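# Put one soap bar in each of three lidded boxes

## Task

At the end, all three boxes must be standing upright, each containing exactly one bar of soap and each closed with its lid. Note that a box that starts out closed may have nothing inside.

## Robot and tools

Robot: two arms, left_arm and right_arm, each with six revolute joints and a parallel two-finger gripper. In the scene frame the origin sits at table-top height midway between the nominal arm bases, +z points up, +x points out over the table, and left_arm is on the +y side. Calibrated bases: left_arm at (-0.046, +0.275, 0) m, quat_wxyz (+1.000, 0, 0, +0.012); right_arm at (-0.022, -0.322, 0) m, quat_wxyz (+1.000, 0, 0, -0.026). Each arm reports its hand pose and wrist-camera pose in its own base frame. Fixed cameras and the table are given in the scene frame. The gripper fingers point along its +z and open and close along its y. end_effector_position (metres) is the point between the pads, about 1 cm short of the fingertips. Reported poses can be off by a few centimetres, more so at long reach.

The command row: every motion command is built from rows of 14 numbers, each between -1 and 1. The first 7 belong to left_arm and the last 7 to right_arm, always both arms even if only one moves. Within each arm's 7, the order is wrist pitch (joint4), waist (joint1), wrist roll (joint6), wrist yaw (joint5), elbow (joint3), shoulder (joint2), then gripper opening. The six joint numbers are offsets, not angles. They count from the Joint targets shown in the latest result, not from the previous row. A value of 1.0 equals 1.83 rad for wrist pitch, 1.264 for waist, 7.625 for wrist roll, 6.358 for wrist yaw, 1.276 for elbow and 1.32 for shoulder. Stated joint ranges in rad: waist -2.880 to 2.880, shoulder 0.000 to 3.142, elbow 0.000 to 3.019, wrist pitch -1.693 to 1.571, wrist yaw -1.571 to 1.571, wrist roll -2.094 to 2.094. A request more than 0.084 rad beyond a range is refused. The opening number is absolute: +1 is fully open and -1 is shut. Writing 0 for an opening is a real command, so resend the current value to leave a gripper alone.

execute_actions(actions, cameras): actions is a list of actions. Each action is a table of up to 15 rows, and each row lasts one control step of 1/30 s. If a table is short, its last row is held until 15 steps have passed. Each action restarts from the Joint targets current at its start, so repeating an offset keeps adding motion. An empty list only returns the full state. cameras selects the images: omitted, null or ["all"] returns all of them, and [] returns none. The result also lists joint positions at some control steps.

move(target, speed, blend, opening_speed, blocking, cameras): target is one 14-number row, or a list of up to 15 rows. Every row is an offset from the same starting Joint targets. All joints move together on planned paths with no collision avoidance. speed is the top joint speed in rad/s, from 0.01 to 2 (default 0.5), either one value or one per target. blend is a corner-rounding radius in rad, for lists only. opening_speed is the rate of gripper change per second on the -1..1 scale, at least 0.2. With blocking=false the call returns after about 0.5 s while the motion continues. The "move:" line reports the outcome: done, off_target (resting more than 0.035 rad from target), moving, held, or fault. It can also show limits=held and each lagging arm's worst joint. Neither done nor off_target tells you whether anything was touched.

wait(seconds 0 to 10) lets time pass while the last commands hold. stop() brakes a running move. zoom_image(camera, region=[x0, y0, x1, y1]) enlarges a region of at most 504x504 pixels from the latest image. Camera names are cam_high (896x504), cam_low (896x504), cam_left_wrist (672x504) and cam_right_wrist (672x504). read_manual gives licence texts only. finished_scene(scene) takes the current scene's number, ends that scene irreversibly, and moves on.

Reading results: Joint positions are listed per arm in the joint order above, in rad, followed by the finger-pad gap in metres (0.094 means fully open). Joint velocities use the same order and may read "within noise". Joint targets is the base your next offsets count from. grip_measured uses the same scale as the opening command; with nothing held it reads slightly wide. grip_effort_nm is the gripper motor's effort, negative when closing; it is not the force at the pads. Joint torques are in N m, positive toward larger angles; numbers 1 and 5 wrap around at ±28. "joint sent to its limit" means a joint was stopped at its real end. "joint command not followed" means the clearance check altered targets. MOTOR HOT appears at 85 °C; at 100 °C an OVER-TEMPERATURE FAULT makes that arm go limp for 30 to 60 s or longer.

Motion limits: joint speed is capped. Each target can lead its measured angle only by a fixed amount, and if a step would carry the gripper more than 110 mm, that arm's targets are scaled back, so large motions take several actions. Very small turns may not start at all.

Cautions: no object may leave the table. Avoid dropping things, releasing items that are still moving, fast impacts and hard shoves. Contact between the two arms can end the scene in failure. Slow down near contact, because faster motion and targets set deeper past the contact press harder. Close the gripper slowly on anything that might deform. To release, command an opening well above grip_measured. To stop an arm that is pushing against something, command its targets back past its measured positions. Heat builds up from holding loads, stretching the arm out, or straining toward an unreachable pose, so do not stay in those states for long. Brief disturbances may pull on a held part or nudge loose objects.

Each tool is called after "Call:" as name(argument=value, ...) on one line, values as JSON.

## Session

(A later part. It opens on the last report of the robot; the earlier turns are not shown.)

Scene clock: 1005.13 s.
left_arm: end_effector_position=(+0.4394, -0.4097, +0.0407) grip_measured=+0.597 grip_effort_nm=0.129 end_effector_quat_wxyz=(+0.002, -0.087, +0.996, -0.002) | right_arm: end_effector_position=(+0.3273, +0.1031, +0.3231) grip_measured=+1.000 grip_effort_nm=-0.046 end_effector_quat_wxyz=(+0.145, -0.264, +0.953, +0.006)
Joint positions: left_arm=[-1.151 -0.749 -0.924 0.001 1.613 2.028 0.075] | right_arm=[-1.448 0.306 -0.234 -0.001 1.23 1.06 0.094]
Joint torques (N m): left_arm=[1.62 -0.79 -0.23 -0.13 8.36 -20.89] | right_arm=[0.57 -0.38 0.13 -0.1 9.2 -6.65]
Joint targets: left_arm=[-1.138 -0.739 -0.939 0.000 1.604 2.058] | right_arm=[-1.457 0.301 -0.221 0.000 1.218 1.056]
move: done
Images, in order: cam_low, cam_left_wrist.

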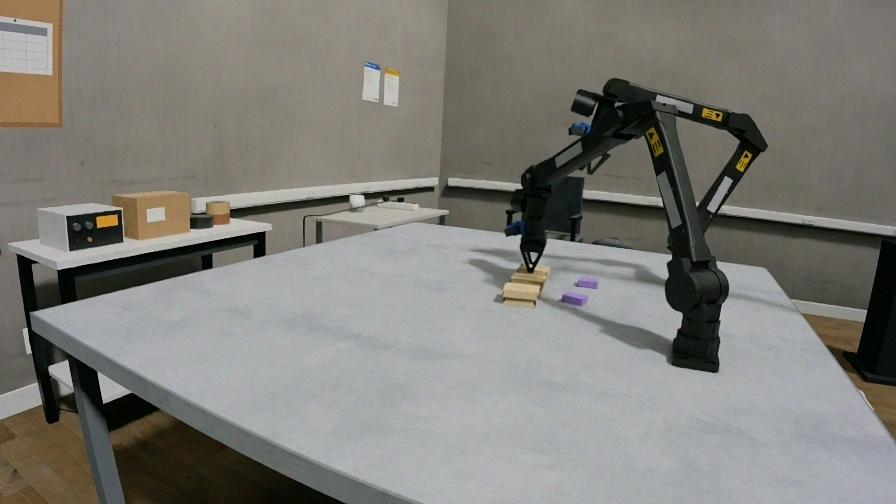

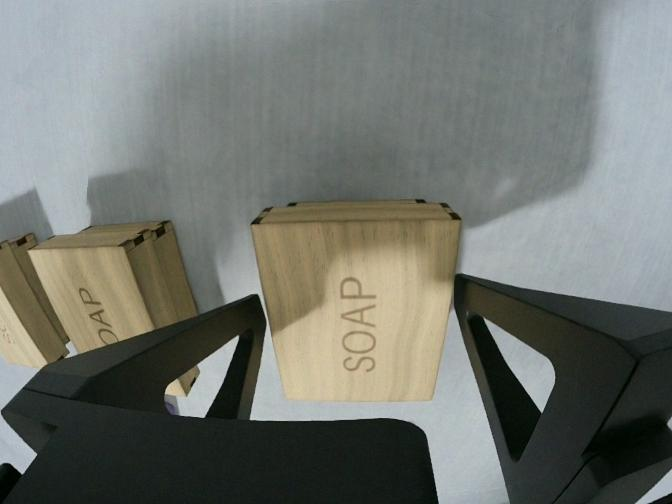

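Call:
move(target=[[0,0,0,0,0,0.0045,0.6,0,0,0,0,0,0,1],[0,0,0,0,0,0.0045,0.2,0,0,0,0,0,0,1],[-0.011,0,0,0,0.039,-0.0227,0.2,0,0,0,0,0,0,1],[-0.0869,0,0,0,0.1087,-0.0788,0.2,0,0,0,0,0,0,1]], cameras=["cam_low","cam_left_wrist","cam_right_wrist"], speed=0.2, opening_speed=0.5)

Call:
zoom_image(camera="cam_low", region=[500, 240, 560, 295])

Call:
zoom_image(camera="cam_right_wrist", region=[80, 50, 320, 230])

Scene clock: 1022.00 s.
left_arm: end_effector_position=(+0.4403, -0.4105, +0.1065) grip_measured=+0.391 grip_effort_nm=-1.033 end_effector_quat_wxyz=(+0.005, -0.088, +0.996, -0.006) | right_arm: end_effector_position=(+0.3273, +0.1031, +0.3231) grip_measured=+1.000 grip_effort_nm=-0.042 end_effector_quat_wxyz=(+0.145, -0.264, +0.953, +0.006)
Joint positions: left_arm=[-1.286 -0.749 -0.925 0.001 1.696 1.965 0.065] | right_arm=[-1.448 0.306 -0.234 -0.001 1.23 1.06 0.094]
Joint torques (N m): left_arm=[0.62 -0.79 -0.22 -0.13 14.08 -23.94] | right_arm=[0.55 -0.38 0.13 -0.1 9.18 -6.59]
Joint targets: left_arm=[-1.297 -0.739 -0.939 0.000 1.743 1.954] | right_arm=[-1.457 0.301 -0.221 0.000 1.218 1.056]
move: off_target (left_arm); target 2's new numbers were sent with left_arm's shoulder 0.036 rad from that target; left_arm: the elbow is farthest, 0.047 rad from its target
Images, in order: cam_low, cam_left_wrist, cam_right_wrist.

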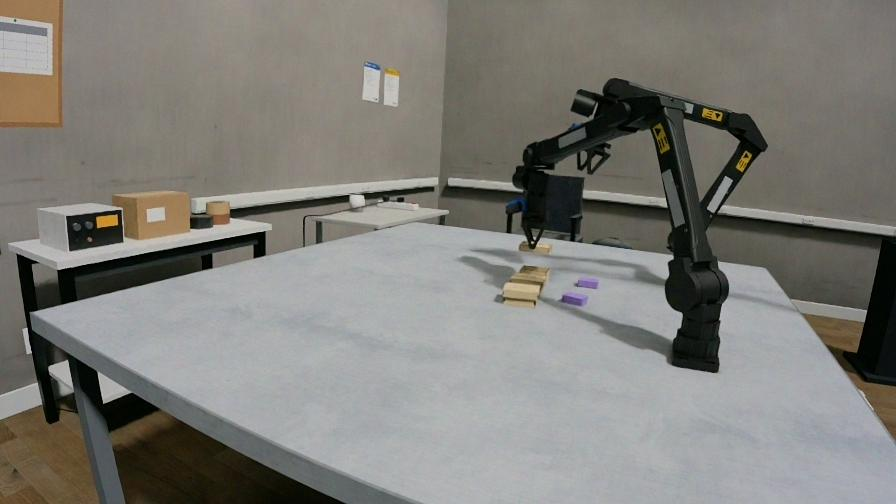

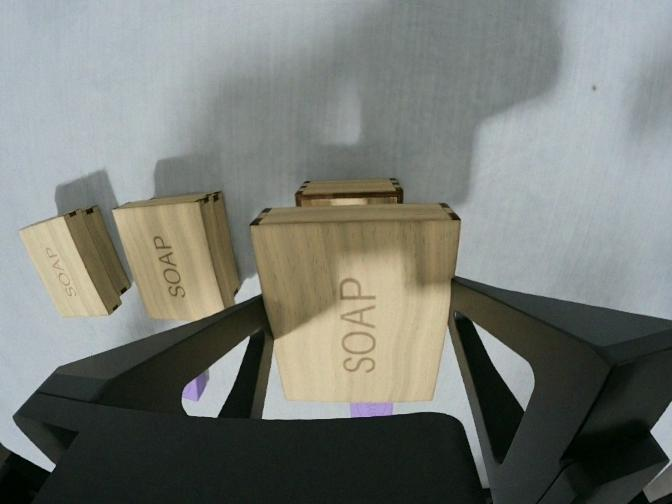

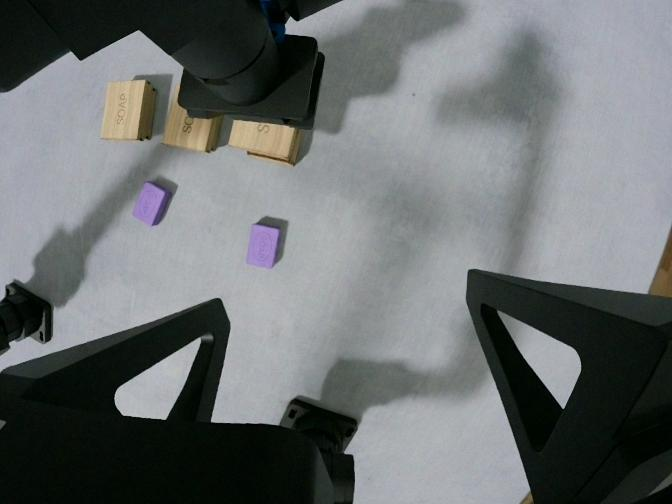

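Scaled by 8.400 from the camera's 896x504 image, which has a finer 1280x720 frame.

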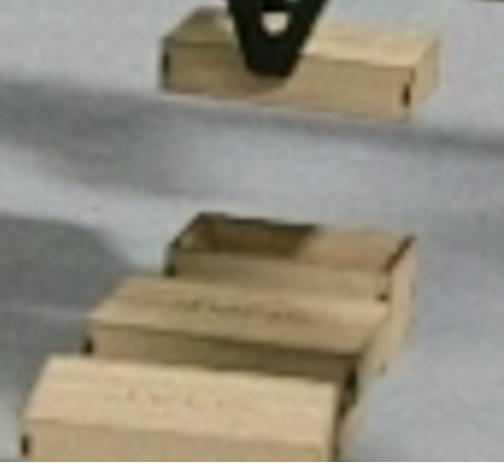

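Scaled by 2.100 from the camera's 672x504 image, which has a finer 960x720 frame.

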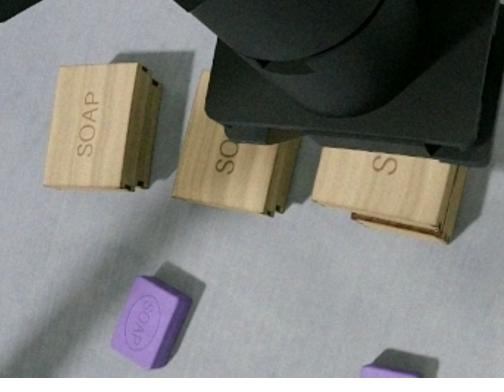

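Call:
move(target=[[-0.0454,0.1028,0,0,0.199,0.161,0.2,0,0,0,0,0,0,1],[-0.0454,0.1028,0,0,0.156,0.161,0.2,0,0,0,0,0,0,1],[0.0466,0.1028,0,0,0.0815,0.203,0.2,0,0,0,0,0,0,1]], cameras=["cam_low","cam_left_wrist","cam_right_wrist"], speed=0.25)

Call:
zoom_image(camera="cam_right_wrist", region=[80, 50, 320, 230])

Call:
zoom_image(camera="cam_low", region=[490, 240, 560, 310])

Scene clock: 1052.77 s.
left_arm: end_effector_position=(+0.5386, -0.3804, +0.0241) grip_measured=+0.391 grip_effort_nm=-1.038 end_effector_quat_wxyz=(+0.001, -0.155, +0.988, -0.002) | right_arm: end_effector_position=(+0.3273, +0.1031, +0.3231) grip_measured=+1.000 grip_effort_nm=-0.061 end_effector_quat_wxyz=(+0.145, -0.264, +0.953, +0.006)
Joint positions: left_arm=[-1.225 -0.614 -0.925 0.001 1.854 2.196 0.065] | right_arm=[-1.448 0.306 -0.234 -0.001 1.23 1.06 0.094]
Joint torques (N m): left_arm=[1.59 -1.2 -0.22 -0.13 8.91 -24.88] | right_arm=[0.55 -0.44 0.13 -0.1 9.18 -6.59]
Motor temperatures (°C): left_arm=[27 28 29 28 49 42 32] | right_arm=[29 31 28 30 53 29 30]
Joint targets: left_arm=[-1.212 -0.609 -0.939 0.000 1.847 2.222] | right_arm=[-1.457 0.301 -0.221 0.000 1.218 1.056]
move: done
Images, in order: cam_low, cam_left_wrist, cam_right_wrist.

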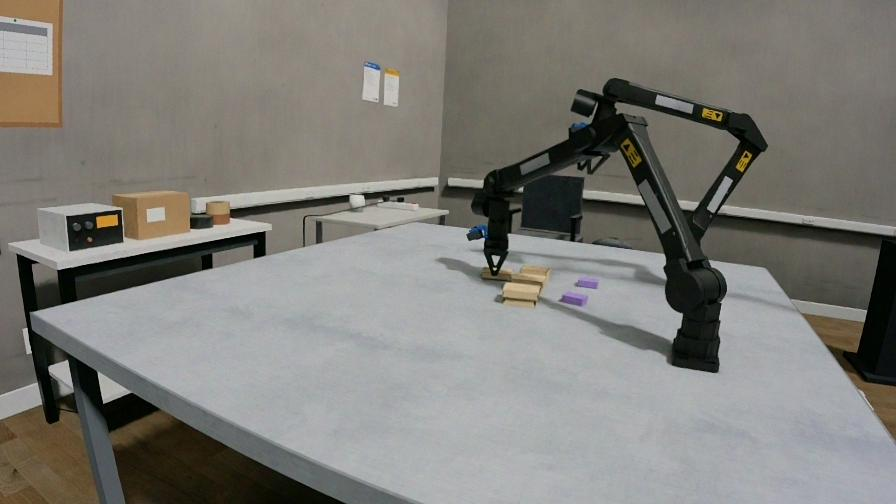

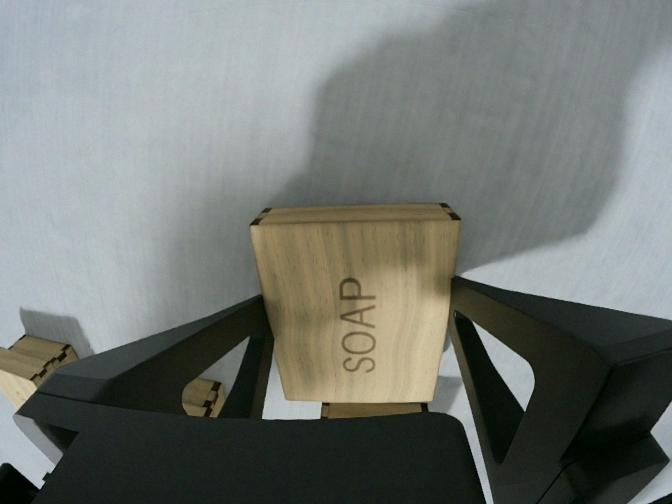

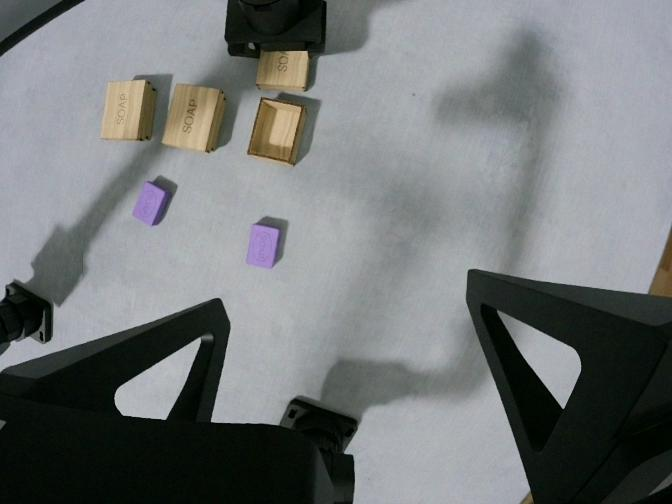

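Scaled by 2.100 from the camera's 672x504 image, which has a finer 960x720 frame.

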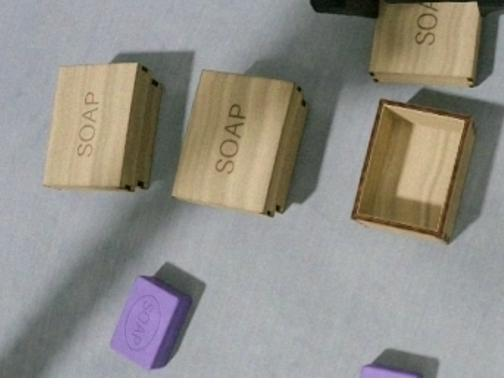

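Scaled by 7.200 from the camera's 896x504 image, which has a finer 1280x720 frame.

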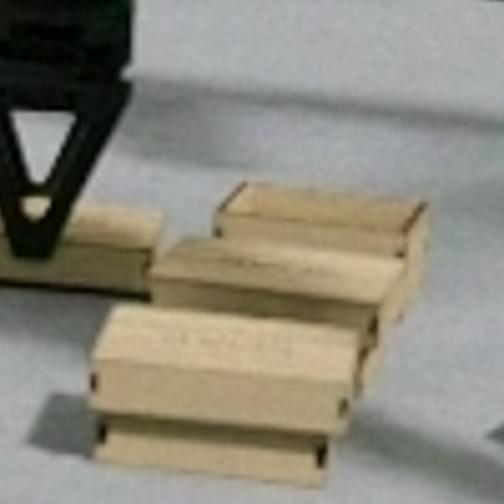

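Call:
move(target=[[0,0,0,0,0,0.008,0.2,0,0,0,0,0,0,1],[0,0,0,0,0,0.008,0.6,0,0,0,0,0,0,1],[-0.06,0,0,0,0,-0.1,0.6,0,-0.475,0,0,0,0,1],[-0.012,-0.272,-0.0152,0,-0.32,-0.34,0.6,0,-0.475,0,0,0,0,1]], cameras=["cam_low","cam_left_wrist","cam_high"], speed=0.4, opening_speed=0.5)

Scene clock: 1094.13 s.
left_arm: end_effector_position=(+0.3040, -0.4299, +0.1128) grip_measured=+0.597 grip_effort_nm=0.129 end_effector_quat_wxyz=(-0.004, -0.043, +0.999, +0.006) | right_arm: end_effector_position=(+0.3283, -0.1000, +0.3231) grip_measured=+1.000 grip_effort_nm=-0.046 end_effector_quat_wxyz=(+0.140, +0.030, +0.989, -0.038)
Joint positions: left_arm=[-1.247 -0.954 -1.04 0.001 1.45 1.788 0.075] | right_arm=[-1.448 -0.295 -0.234 0 1.23 1.06 0.094]
Joint torques (N m): left_arm=[1.57 -1.49 -0.2 -0.13 8.54 -21.48] | right_arm=[0.55 -0.38 0.13 -0.15 9.2 -6.59]
Joint targets: left_arm=[-1.234 -0.953 -1.054 0.000 1.439 1.772] | right_arm=[-1.457 -0.300 -0.221 0.000 1.218 1.056]
move: done; target 2's new numbers were sent with left_arm's shoulder 0.037 rad from that target
Images, in order: cam_high, cam_low, cam_left_wrist.

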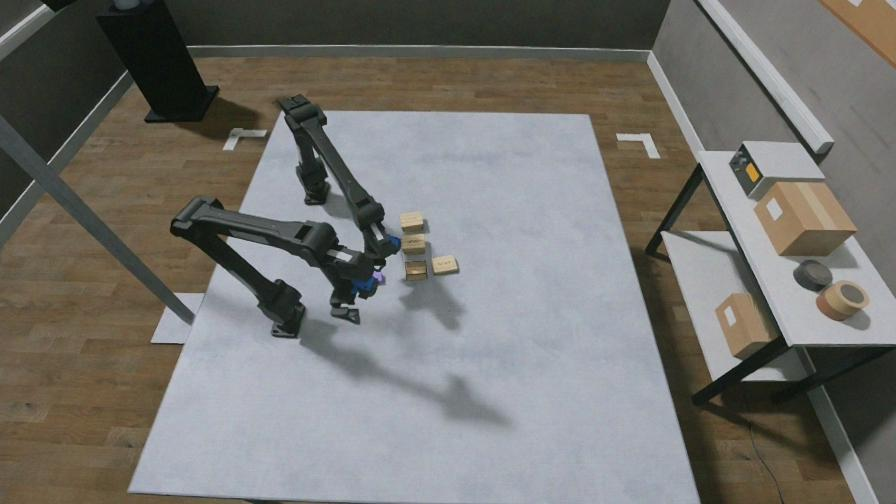

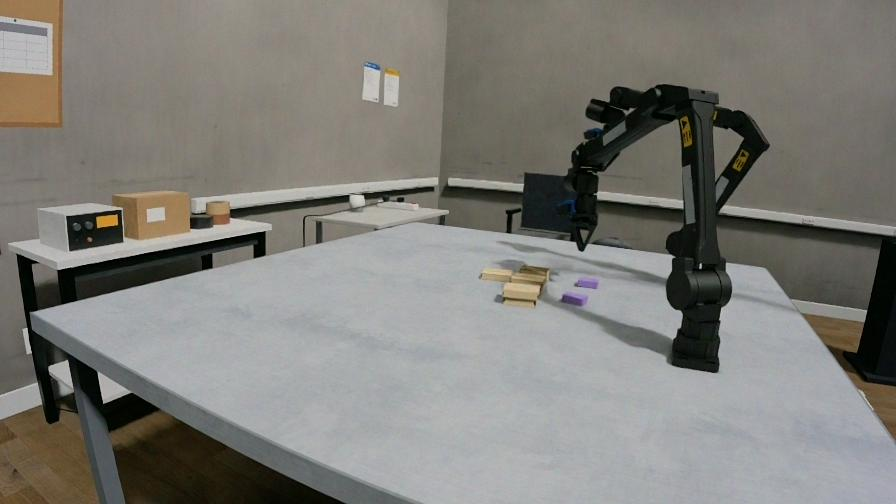

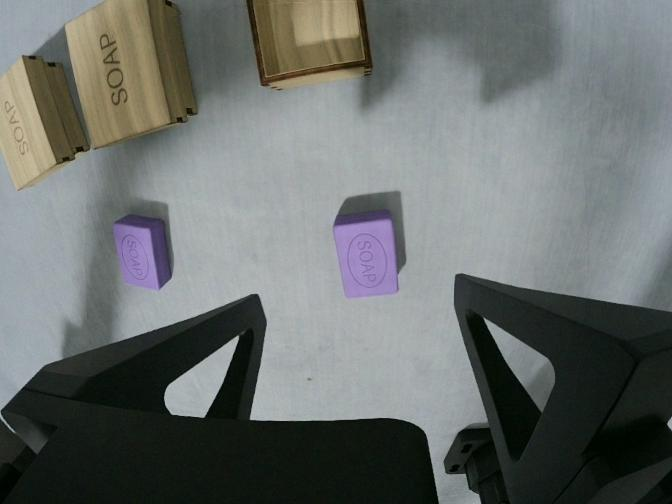

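Call:
move(target=[[0,-0.0316,-0.0152,0,0,0,0.2,0,0,0,0,0,0,1],[0.077,-0.0316,-0.0152,0,-0.0733,0.05,0.2,0,0,0,0,0,0,1]], cameras=["cam_left_wrist"], speed=0.3, opening_speed=0.5)

Scene clock: 1112.47 s.
left_arm: end_effector_position=(+0.2875, -0.4359, +0.0659) grip_measured=+0.203 grip_effort_nm=-0.149 end_effector_quat_wxyz=(+0.001, -0.084, +0.996, -0.002) | right_arm: end_effector_position=(+0.3283, -0.1000, +0.3231) grip_measured=+1.000 grip_effort_nm=-0.046 end_effector_quat_wxyz=(+0.140, +0.030, +0.989, -0.038)
Joint positions: left_arm=[-1.106 -0.987 -1.156 0.001 1.353 1.814 0.057] | right_arm=[-1.448 -0.295 -0.234 0 1.23 1.06 0.094]
Joint torques (N m): left_arm=[1.58 -2.08 -0.22 -0.14 8.38 -17.73] | right_arm=[0.55 -0.44 0.13 -0.14 9.2 -6.65]
Motor temperatures (°C): left_arm=[27 28 29 28 44 39 31] | right_arm=[29 31 28 30 53 29 30]
Joint targets: left_arm=[-1.093 -0.993 -1.170 0.000 1.345 1.839] | right_arm=[-1.457 -0.300 -0.221 0.000 1.218 1.056]
move: done
Images, in order: cam_left_wrist.

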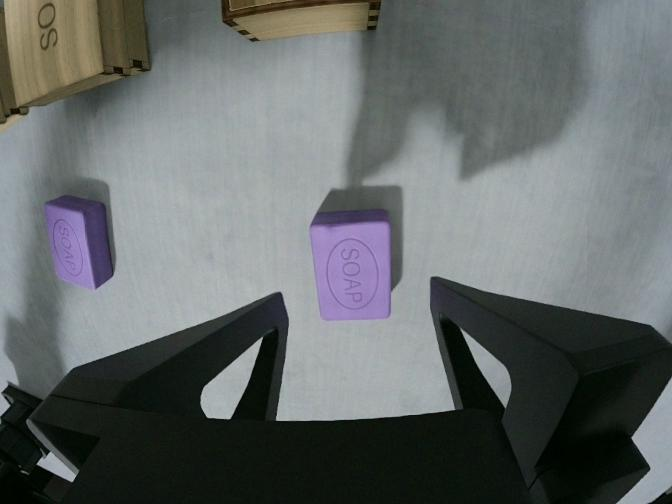

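Call:
move(target=[[0,0.0166,-0.0025,0,0,0,0.2,0,0,0,0,0,0,1],[0.0536,0.0166,-0.0025,0,-0.035,0.042,0.2,0,0,0,0,0,0,1],[0.0536,0.0166,-0.0025,0,-0.035,0.042,-0.5,0,0,0,0,0,0,1]], cameras=["cam_left_wrist"], speed=0.3, opening_speed=0.5)

Scene clock: 1126.43 s.
left_arm: end_effector_position=(+0.2881, -0.4337, +0.0201) grip_measured=-0.200 grip_effort_nm=-1.038 end_effector_quat_wxyz=(-0.001, -0.096, +0.995, +0.002) | right_arm: end_effector_position=(+0.3283, -0.1000, +0.3231) grip_measured=+1.000 grip_effort_nm=-0.056 end_effector_quat_wxyz=(+0.140, +0.030, +0.989, -0.038)
Joint positions: left_arm=[-1.008 -0.983 -1.175 0.001 1.307 1.875 0.038] | right_arm=[-1.448 -0.295 -0.234 0 1.23 1.06 0.094]
Joint torques (N m): left_arm=[1.58 -0.67 -0.22 -0.14 8.01 -18.49] | right_arm=[0.55 -0.38 0.13 -0.15 9.21 -6.65]
Joint targets: left_arm=[-0.995 -0.972 -1.190 0.000 1.301 1.894] | right_arm=[-1.457 -0.300 -0.221 0.000 1.218 1.056]
move: done
Images, in order: cam_left_wrist.

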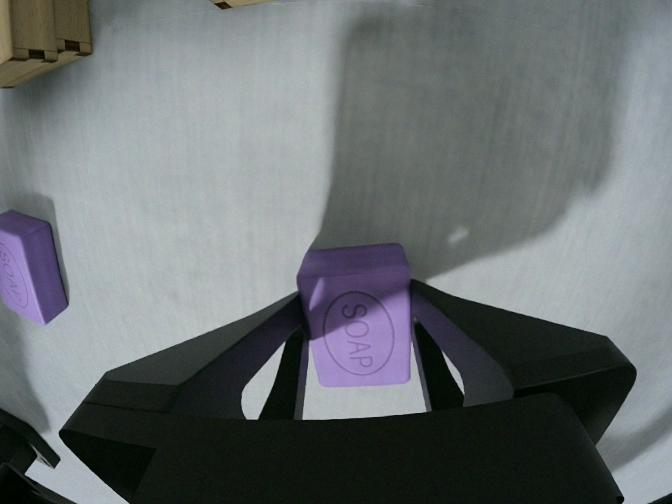

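Call:
move(target=[[0,0,0,0,0,0,0.1,0,0,0,0,0,0,1],[0,0,0,0,0,-0.037,0.1,0,0,0,0,0,0,1],[0,0,0,0,0,-0.037,-0.5,0,0,0,0,0,0,1]], cameras=[], speed=0.3, opening_speed=0.5)

Scene clock: 1143.57 s.
left_arm: end_effector_position=(+0.2887, -0.4346, +0.0253) grip_measured=-0.217 grip_effort_nm=-1.028 end_effector_quat_wxyz=(+0.001, -0.096, +0.995, -0.002) | right_arm: end_effector_position=(+0.3283, -0.1000, +0.3231) grip_measured=+1.000 grip_effort_nm=-0.046 end_effector_quat_wxyz=(+0.140, +0.030, +0.989, -0.038)
Joint positions: left_arm=[-1.008 -0.983 -1.175 0.001 1.307 1.864 0.037] | right_arm=[-1.448 -0.295 -0.234 0 1.23 1.06 0.094]
Joint torques (N m): left_arm=[1.61 -0.73 -0.22 -0.14 8.08 -22.01] | right_arm=[0.55 -0.38 0.13 -0.15 9.2 -6.59]
Joint targets: left_arm=[-0.995 -0.972 -1.189 0.000 1.301 1.845] | right_arm=[-1.457 -0.300 -0.221 0.000 1.218 1.056]
move: done

Call:
move(target=[[-0.011,0,0,0,0.039,-0.02,-0.5,0,0,0,0,0,0,1],[-0.1117,0,0,0,0.115,-0.0667,-0.5,0,0,0,0,0,0,1],[-0.1536,0.1836,0.0358,0,0.3378,0.1217,-0.5,0,0,0,0,0,0,1]], cameras=["cam_low","cam_left_wrist"], speed=0.3)

Call:
zoom_image(camera="cam_low", region=[490, 235, 580, 305])

Scene clock: 1169.37 s.
left_arm: end_effector_position=(+0.4430, -0.4049, +0.0928) grip_measured=-0.217 grip_effort_nm=-1.043 end_effector_quat_wxyz=(+0.002, -0.096, +0.995, -0.002) | right_arm: end_effector_position=(+0.3283, -0.1000, +0.3231) grip_measured=+1.000 grip_effort_nm=-0.051 end_effector_quat_wxyz=(+0.140, +0.030, +0.989, -0.038)
Joint positions: left_arm=[-1.265 -0.74 -0.932 0.001 1.677 1.977 0.037] | right_arm=[-1.448 -0.295 -0.234 0 1.23 1.06 0.094]
Joint torques (N m): left_arm=[0.64 -1.55 0.13 -0.13 14.68 -20.78] | right_arm=[0.54 -0.38 0.13 -0.15 9.2 -6.59]
Joint targets: left_arm=[-1.276 -0.740 -0.917 0.000 1.732 2.006] | right_arm=[-1.457 -0.300 -0.221 0.000 1.218 1.056]
move: off_target (left_arm); left_arm: the elbow is farthest, 0.055 rad from its target
Images, in order: cam_low, cam_left_wrist.

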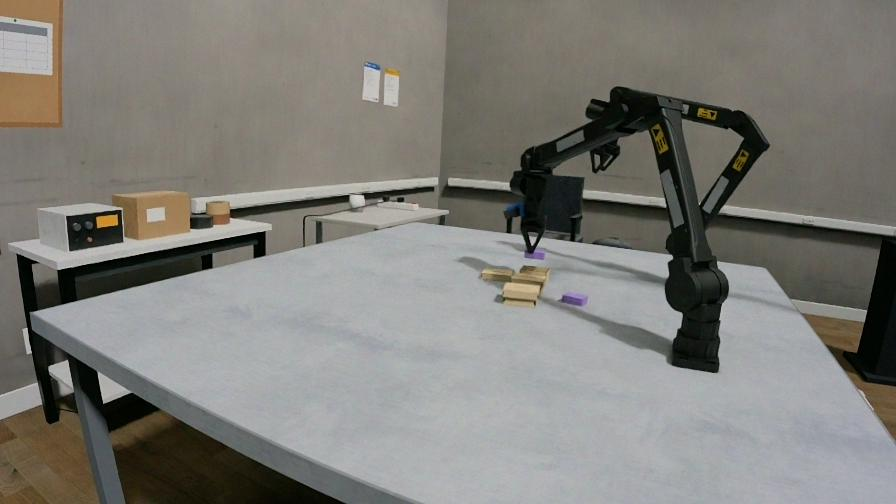

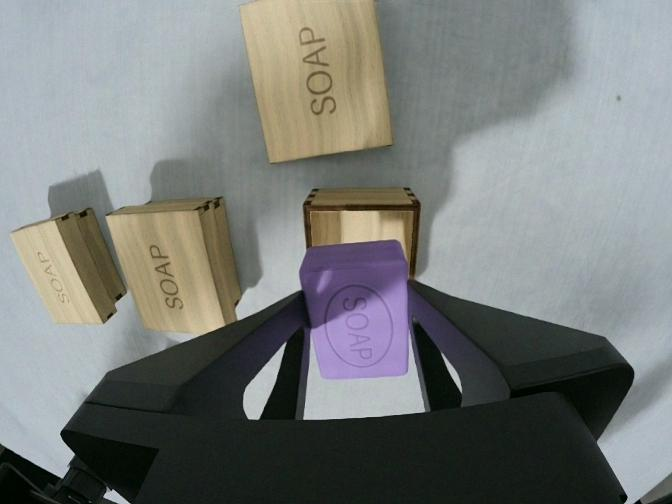

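Scaled by 5.600 from the camera's 896x504 image, which has a finer 1280x720 frame.

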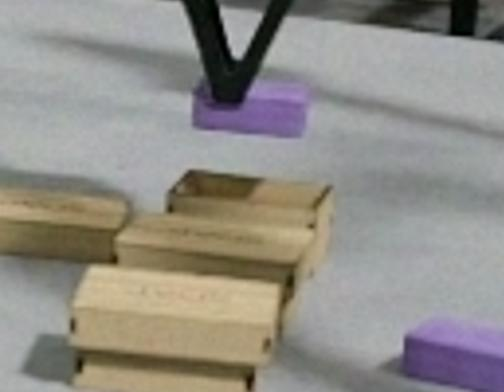

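Call:
move(target=[[0,-0.0174,0,0,-0.043,0,-0.5,0,0,0,0,0,0,1],[0.047,-0.0174,0,0,-0.076,0.022,-0.5,0,0,0,0,0,0,1]], cameras=["cam_low","cam_left_wrist"], speed=0.2)

Call:
zoom_image(camera="cam_low", region=[490, 235, 580, 305])

Call:
zoom_image(camera="cam_left_wrist", region=[240, 160, 480, 280])

Scene clock: 1188.90 s.
left_arm: end_effector_position=(+0.4379, -0.4108, +0.0604) grip_measured=-0.217 grip_effort_nm=-1.038 end_effector_quat_wxyz=(-0.001, -0.089, +0.996, +0.000) | right_arm: end_effector_position=(+0.3283, -0.1000, +0.3231) grip_measured=+1.000 grip_effort_nm=-0.051 end_effector_quat_wxyz=(+0.140, +0.030, +0.989, -0.038)
Joint positions: left_arm=[-1.203 -0.753 -0.93 0.001 1.641 2.011 0.037] | right_arm=[-1.448 -0.295 -0.234 0 1.23 1.06 0.094]
Joint torques (N m): left_arm=[1.58 -2.32 0.11 -0.13 8.9 -21.89] | right_arm=[0.54 -0.38 0.13 -0.15 9.21 -6.65]
Motor temperatures (°C): left_arm=[27 27 29 28 49 40 33] | right_arm=[29 31 28 30 53 29 30]
Joint targets: left_arm=[-1.190 -0.762 -0.916 0.000 1.635 2.035] | right_arm=[-1.457 -0.300 -0.221 0.000 1.218 1.056]
move: done
Images, in order: cam_low, cam_left_wrist.

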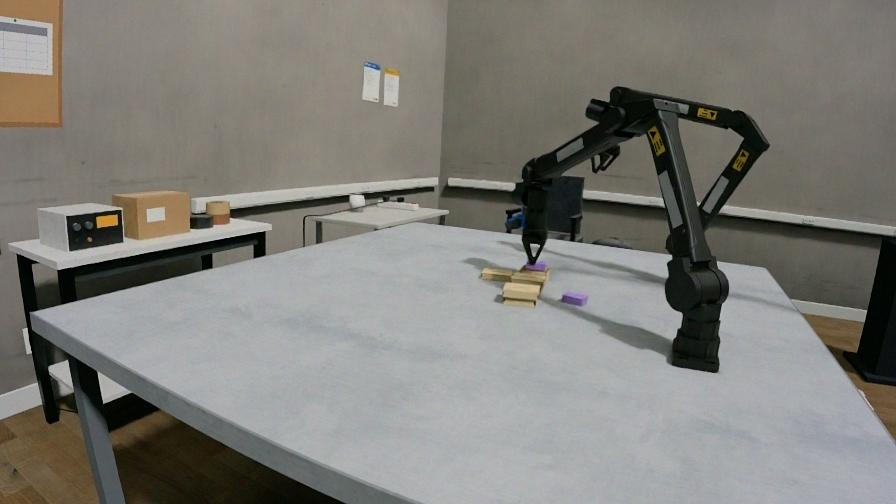

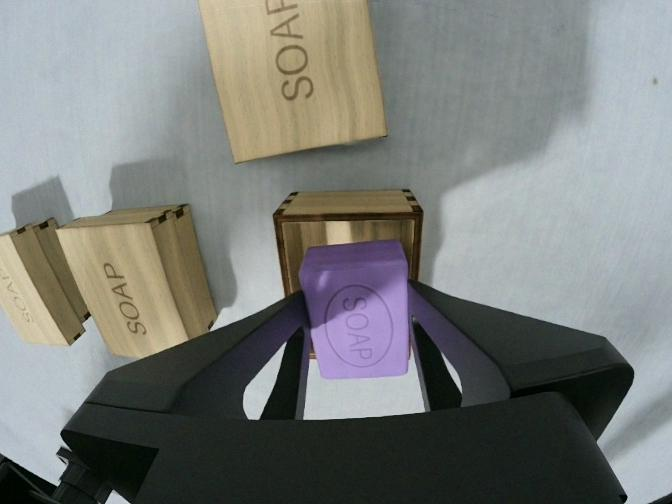

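Scaled by 5.600 from the camera's 896x504 image, which has a finer 1280x720 frame.

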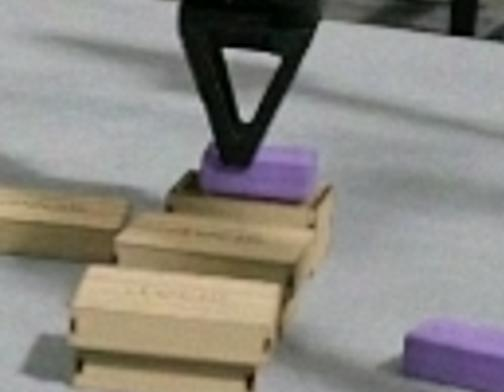

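Scaled by 2.100 from the camera's 672x504 image, which has a finer 960x720 frame.

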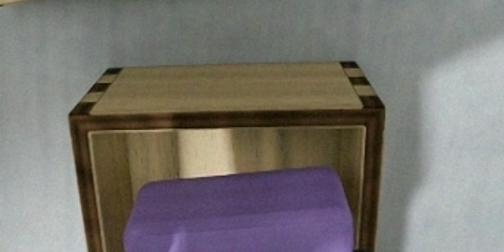

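Call:
move(target=[0,0.021,0,0,0,0,-0.5,0,0,0,0,0,0,1], cameras=["cam_low","cam_left_wrist"], speed=0.2)

Call:
zoom_image(camera="cam_low", region=[490, 235, 580, 305])

Call:
zoom_image(camera="cam_left_wrist", region=[240, 160, 480, 280])

Scene clock: 1223.00 s.
left_arm: end_effector_position=(+0.4408, -0.4078, +0.0604) grip_measured=-0.217 grip_effort_nm=-1.038 end_effector_quat_wxyz=(-0.001, -0.092, +0.996, +0.000) | right_arm: end_effector_position=(+0.3283, -0.1000, +0.3231) grip_measured=+1.000 grip_effort_nm=-0.046 end_effector_quat_wxyz=(+0.140, +0.030, +0.989, -0.038)
Joint positions: left_arm=[-1.203 -0.746 -0.93 0.001 1.641 2.011 0.037] | right_arm=[-1.448 -0.295 -0.234 0 1.23 1.06 0.094]
Joint torques (N m): left_arm=[1.58 -0.79 0.1 -0.13 8.83 -21.48] | right_arm=[0.57 -0.38 0.13 -0.15 9.21 -6.53]
Joint targets: left_arm=[-1.190 -0.735 -0.917 0.000 1.635 2.035] | right_arm=[-1.457 -0.300 -0.221 0.000 1.218 1.056]
move: done
Images, in order: cam_low, cam_left_wrist.

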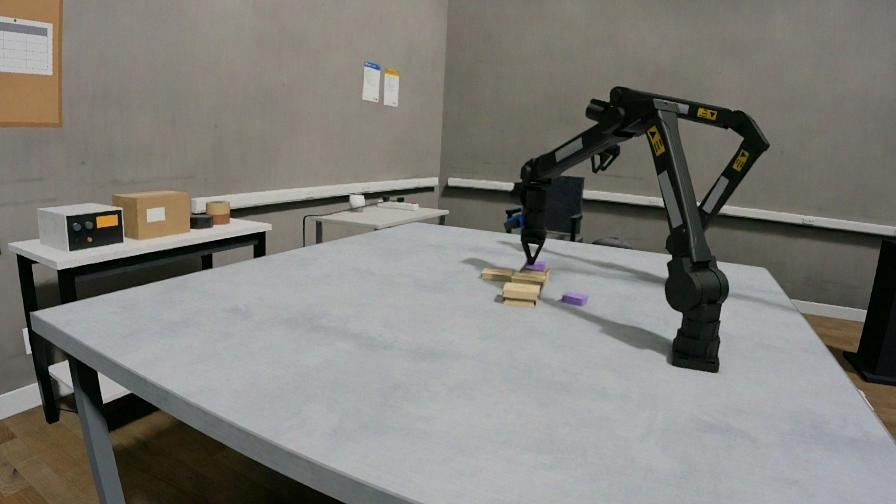

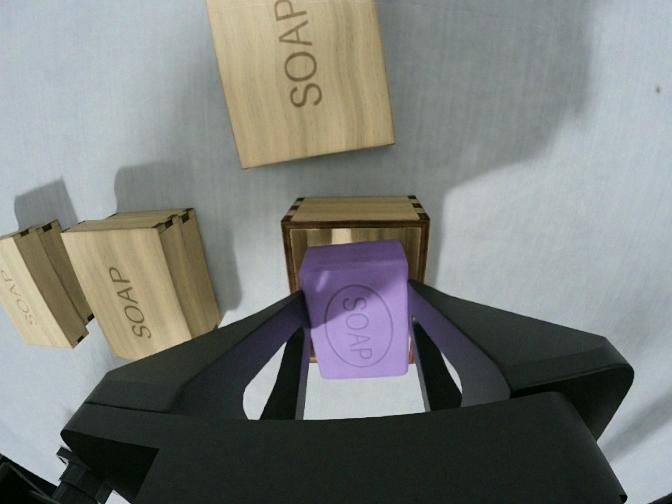

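Scaled by 5.600 from the camera's 896x504 image, which has a finer 1280x720 frame.

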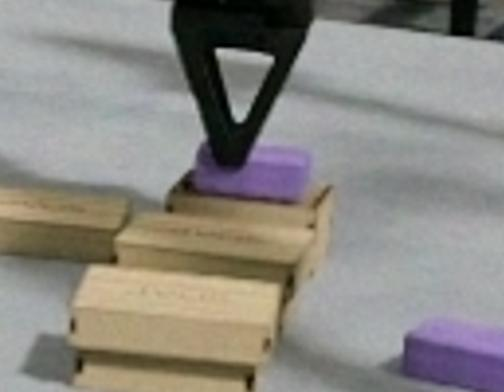

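Scaled by 2.100 from the camera's 672x504 image, which has a finer 960x720 frame.

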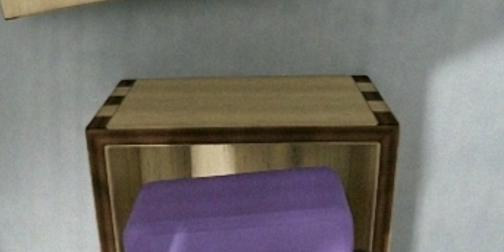

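Call:
move(target=[[0.016,0,0,0,-0.013,0.011,-0.5,0,0,0,0,0,0,1],[0.033,0,0,0,-0.0255,0.02,-0.5,0,0,0,0,0,0,1]], cameras=["cam_low","cam_left_wrist"], speed=0.1)

Call:
zoom_image(camera="cam_low", region=[490, 235, 580, 305])

Call:
zoom_image(camera="cam_left_wrist", region=[240, 160, 480, 280])

Scene clock: 1236.77 s.
left_arm: end_effector_position=(+0.4412, -0.4082, +0.0372) grip_measured=-0.217 grip_effort_nm=-1.038 end_effector_quat_wxyz=(+0.002, -0.092, +0.996, -0.002) | right_arm: end_effector_position=(+0.3283, -0.1000, +0.3231) grip_measured=+1.000 grip_effort_nm=-0.051 end_effector_quat_wxyz=(+0.140, +0.030, +0.989, -0.038)
Joint positions: left_arm=[-1.143 -0.746 -0.93 0.001 1.61 2.032 0.037] | right_arm=[-1.448 -0.295 -0.234 0 1.23 1.06 0.094]
Joint torques (N m): left_arm=[1.83 -0.79 0.1 -0.12 8.51 -21.01] | right_arm=[0.57 -0.32 0.13 -0.15 9.2 -6.59]
Motor temperatures (°C): left_arm=[27 27 29 28 44 43 33] | right_arm=[29 31 28 30 53 29 30]
Joint targets: left_arm=[-1.130 -0.735 -0.917 0.000 1.602 2.061] | right_arm=[-1.457 -0.300 -0.221 0.000 1.218 1.056]
move: done
Images, in order: cam_low, cam_left_wrist.

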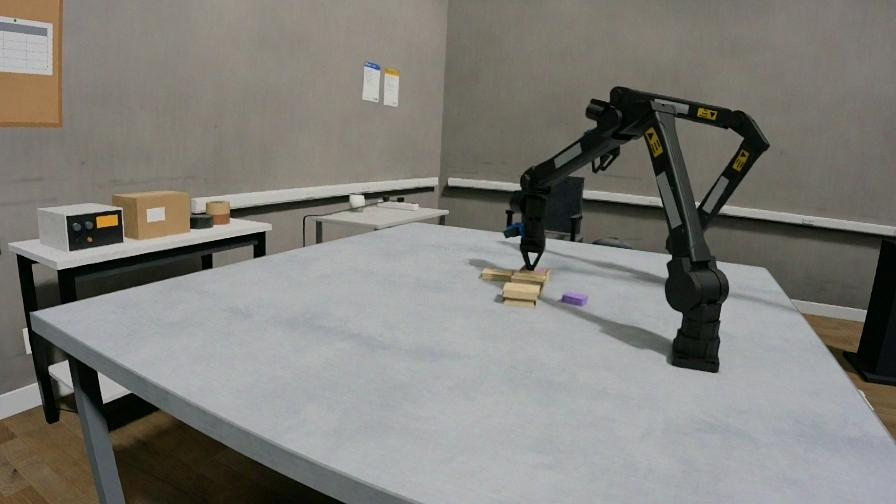

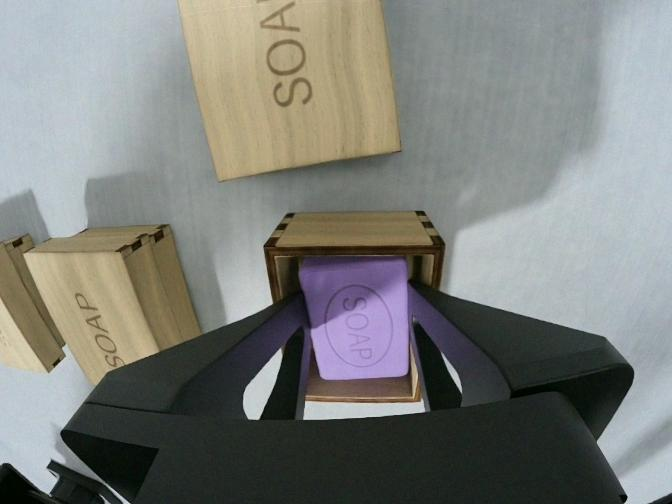

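Scaled by 5.600 from the camera's 896x504 image, which has a finer 1280x720 frame.

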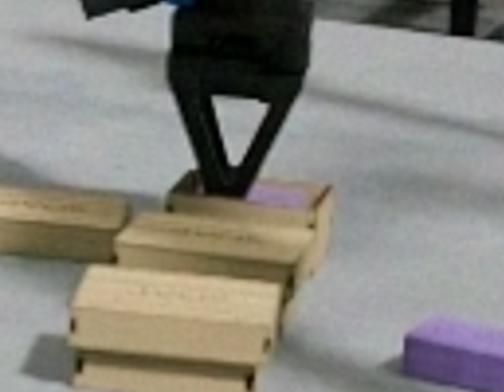

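Scaled by 2.100 from the camera's 672x504 image, which has a finer 960x720 frame.

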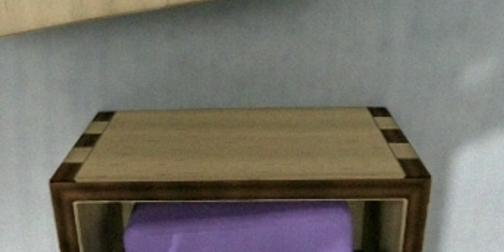

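Call:
move(target=[[0,0,0,0,0,0.006,-0.5,0,0,0,0,0,0,1],[0,0,0,0,0,0.006,-0.14,0,0,0,0,0,0,1]], cameras=["cam_left_wrist"], speed=0.1, opening_speed=0.3)

Scene clock: 1247.30 s.
left_arm: end_effector_position=(+0.4409, -0.4079, +0.0341) grip_measured=-0.147 grip_effort_nm=0.310 end_effector_quat_wxyz=(+0.000, -0.092, +0.996, -0.001) | right_arm: end_effector_position=(+0.3283, -0.1000, +0.3231) grip_measured=+1.000 grip_effort_nm=-0.051 end_effector_quat_wxyz=(+0.140, +0.030, +0.989, -0.038)
Joint positions: left_arm=[-1.143 -0.746 -0.929 0.001 1.61 2.037 0.04] | right_arm=[-1.448 -0.295 -0.234 0 1.23 1.06 0.094]
Joint torques (N m): left_arm=[1.61 -0.79 0.09 -0.13 8.49 -20.95] | right_arm=[0.55 -0.38 0.13 -0.14 9.21 -6.65]
Joint targets: left_arm=[-1.130 -0.735 -0.916 0.000 1.602 2.069] | right_arm=[-1.457 -0.300 -0.221 0.000 1.218 1.056]
move: done
Images, in order: cam_left_wrist.

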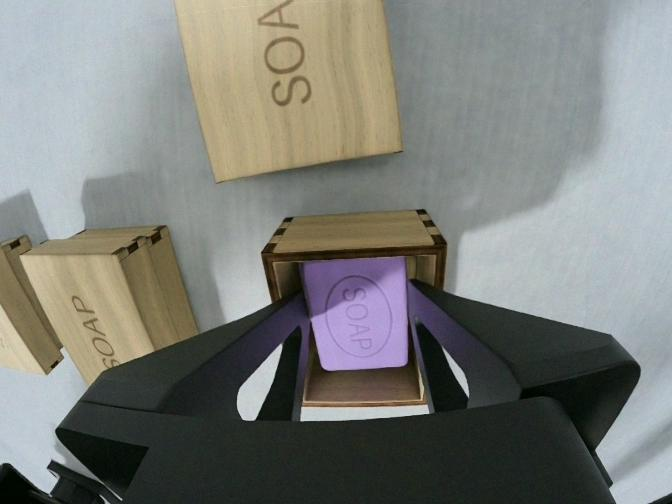

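Call:
move(target=[[-0.011,0,0,0,0.039,-0.03,-0.14,0,0,0,0,0,0,1],[-0.037,0,0,0,0.065,-0.0545,-0.14,0,0,0,0,0,0,1]], cameras=["cam_left_wrist","cam_low"], speed=0.1)

Call:
zoom_image(camera="cam_low", region=[490, 235, 580, 305])

Scene clock: 1258.53 s.
left_arm: end_effector_position=(+0.4423, -0.4092, +0.0570) grip_measured=-0.143 grip_effort_nm=0.129 end_effector_quat_wxyz=(+0.002, -0.092, +0.996, -0.003) | right_arm: end_effector_position=(+0.3283, -0.1000, +0.3231) grip_measured=+1.000 grip_effort_nm=-0.056 end_effector_quat_wxyz=(+0.140, +0.030, +0.989, -0.038)
Joint positions: left_arm=[-1.186 -0.746 -0.929 0.001 1.637 2.014 0.04] | right_arm=[-1.448 -0.295 -0.234 0 1.23 1.06 0.094]
Joint torques (N m): left_arm=[0.36 -0.79 0.09 -0.12 13.67 -25.88] | right_arm=[0.55 -0.38 0.13 -0.15 9.18 -6.59]
Joint targets: left_arm=[-1.197 -0.735 -0.916 0.000 1.685 1.997] | right_arm=[-1.457 -0.300 -0.221 0.000 1.218 1.056]
move: off_target (left_arm); left_arm: the elbow is farthest, 0.048 rad from its target
Images, in order: cam_low, cam_left_wrist.

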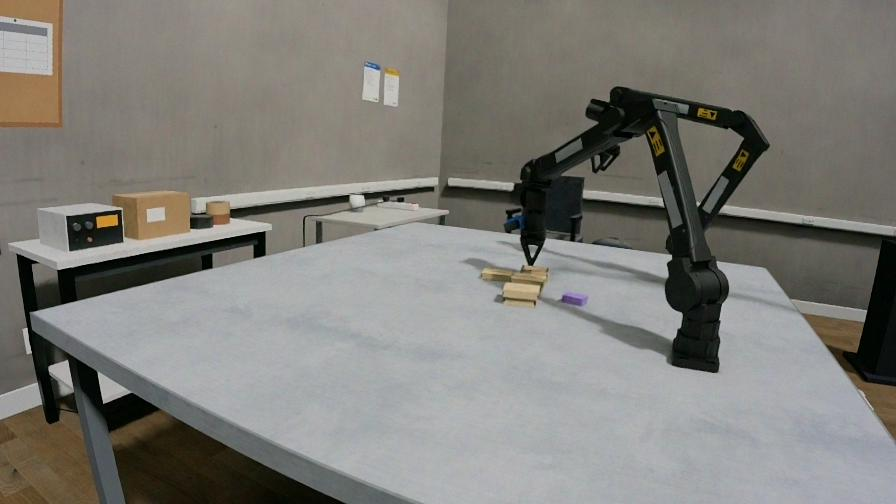

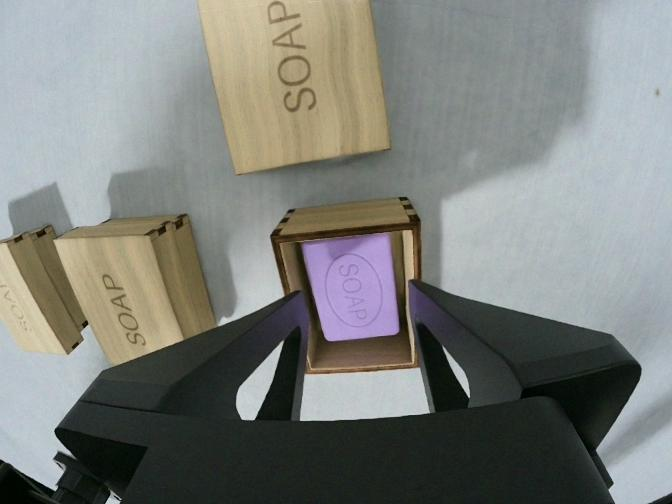

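Scaled by 5.600 from the camera's 896x504 image, which has a finer 1280x720 frame.

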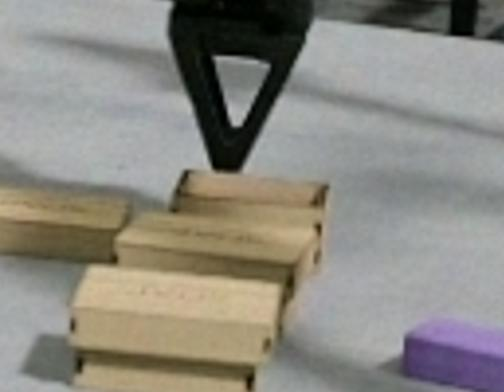

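Call:
move(target=[[-0.03,0,0,0,0.065,-0.07,-0.14,0,0,0,0,0,0,1],[-0.1003,0.1044,0,0,0.2445,0.1284,0.6,0,0,0,0,0,0,1],[-0.1003,0.1044,0,0,0.2015,0.1284,0.6,0,0,0,0,0,0,1]], cameras=["cam_left_wrist"], speed=0.3, opening_speed=0.8)

Scene clock: 1282.33 s.
left_arm: end_effector_position=(+0.5408, -0.3770, +0.0946) grip_measured=+0.597 grip_effort_nm=0.134 end_effector_quat_wxyz=(+0.003, -0.160, +0.987, -0.003) | right_arm: end_effector_position=(+0.3283, -0.1000, +0.3231) grip_measured=+1.000 grip_effort_nm=-0.056 end_effector_quat_wxyz=(+0.140, +0.030, +0.989, -0.038)
Joint positions: left_arm=[-1.37 -0.608 -0.929 0.001 1.944 2.137 0.075] | right_arm=[-1.448 -0.295 -0.234 0 1.23 1.06 0.094]
Joint torques (N m): left_arm=[0.62 -1.2 0.09 -0.13 9.78 -23.47] | right_arm=[0.57 -0.44 0.13 -0.14 9.2 -6.59]
Joint targets: left_arm=[-1.381 -0.603 -0.916 0.000 1.942 2.167] | right_arm=[-1.457 -0.300 -0.221 0.000 1.218 1.056]
move: done; target 2's new numbers were sent with left_arm's elbow 0.053 rad from that target
Images, in order: cam_left_wrist.

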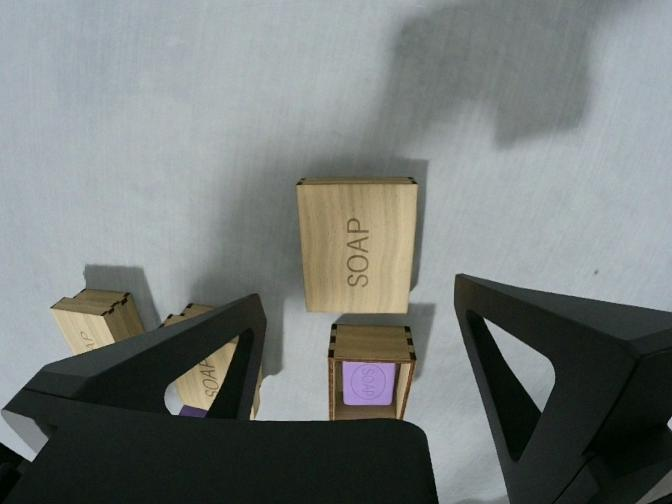

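Call:
move(target=[[0.098,0,0,0,-0.078,0.0455,0.6,0,0,0,0,0,0,1],[0.098,0,0,0,-0.078,0.0455,0.2,0,0,0,0,0,0,1],[0.087,0,0,0,-0.039,0.02,0.2,0,0,0,0,0,0,1],[0,0,0,0,0.043,-0.0314,0.2,0,0,0,0,0,0,1]], cameras=["cam_left_wrist","cam_low"], speed=0.25, opening_speed=0.5)

Scene clock: 1306.07 s.
left_arm: end_effector_position=(+0.5423, -0.3780, +0.0976) grip_measured=+0.394 grip_effort_nm=-1.038 end_effector_quat_wxyz=(+0.005, -0.160, +0.987, -0.006) | right_arm: end_effector_position=(+0.3283, -0.1000, +0.3231) grip_measured=+1.000 grip_effort_nm=-0.051 end_effector_quat_wxyz=(+0.140, +0.030, +0.989, -0.038)
Joint positions: left_arm=[-1.369 -0.608 -0.929 0.001 1.95 2.136 0.065] | right_arm=[-1.448 -0.295 -0.234 0 1.23 1.06 0.094]
Joint torques (N m): left_arm=[0.62 -1.2 0.08 -0.13 14.16 -26.81] | right_arm=[0.55 -0.38 0.13 -0.15 9.2 -6.59]
Joint targets: left_arm=[-1.381 -0.603 -0.916 0.000 1.997 2.125] | right_arm=[-1.457 -0.300 -0.221 0.000 1.218 1.056]
move: off_target (left_arm); left_arm: the elbow is farthest, 0.047 rad from its target
Images, in order: cam_low, cam_left_wrist.

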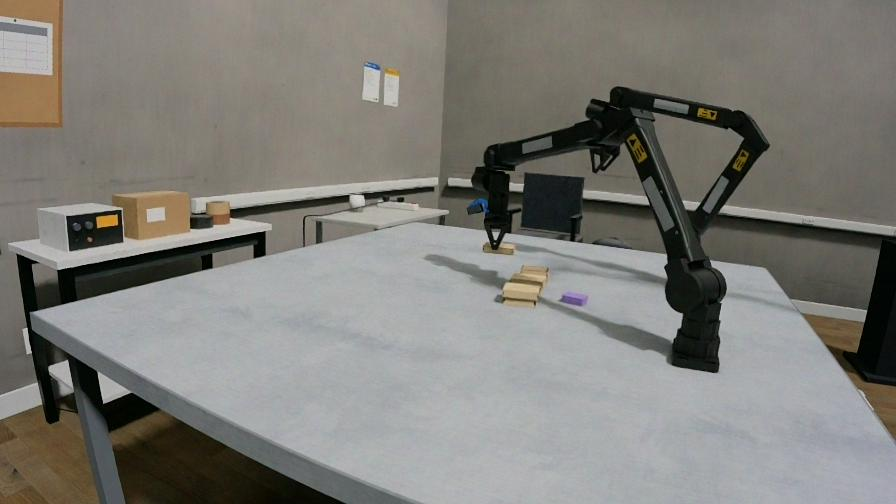

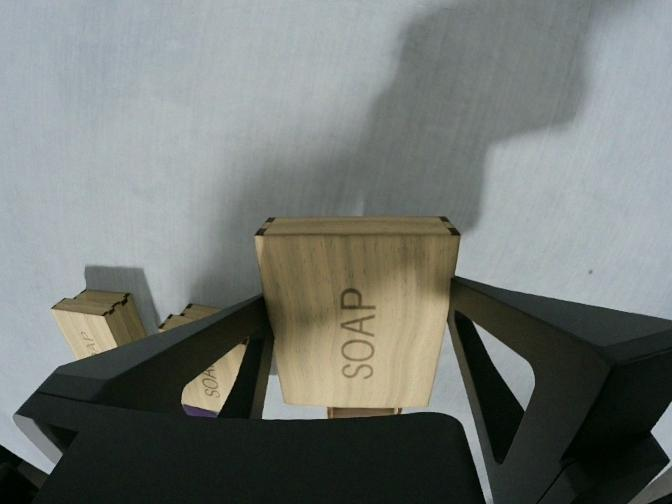

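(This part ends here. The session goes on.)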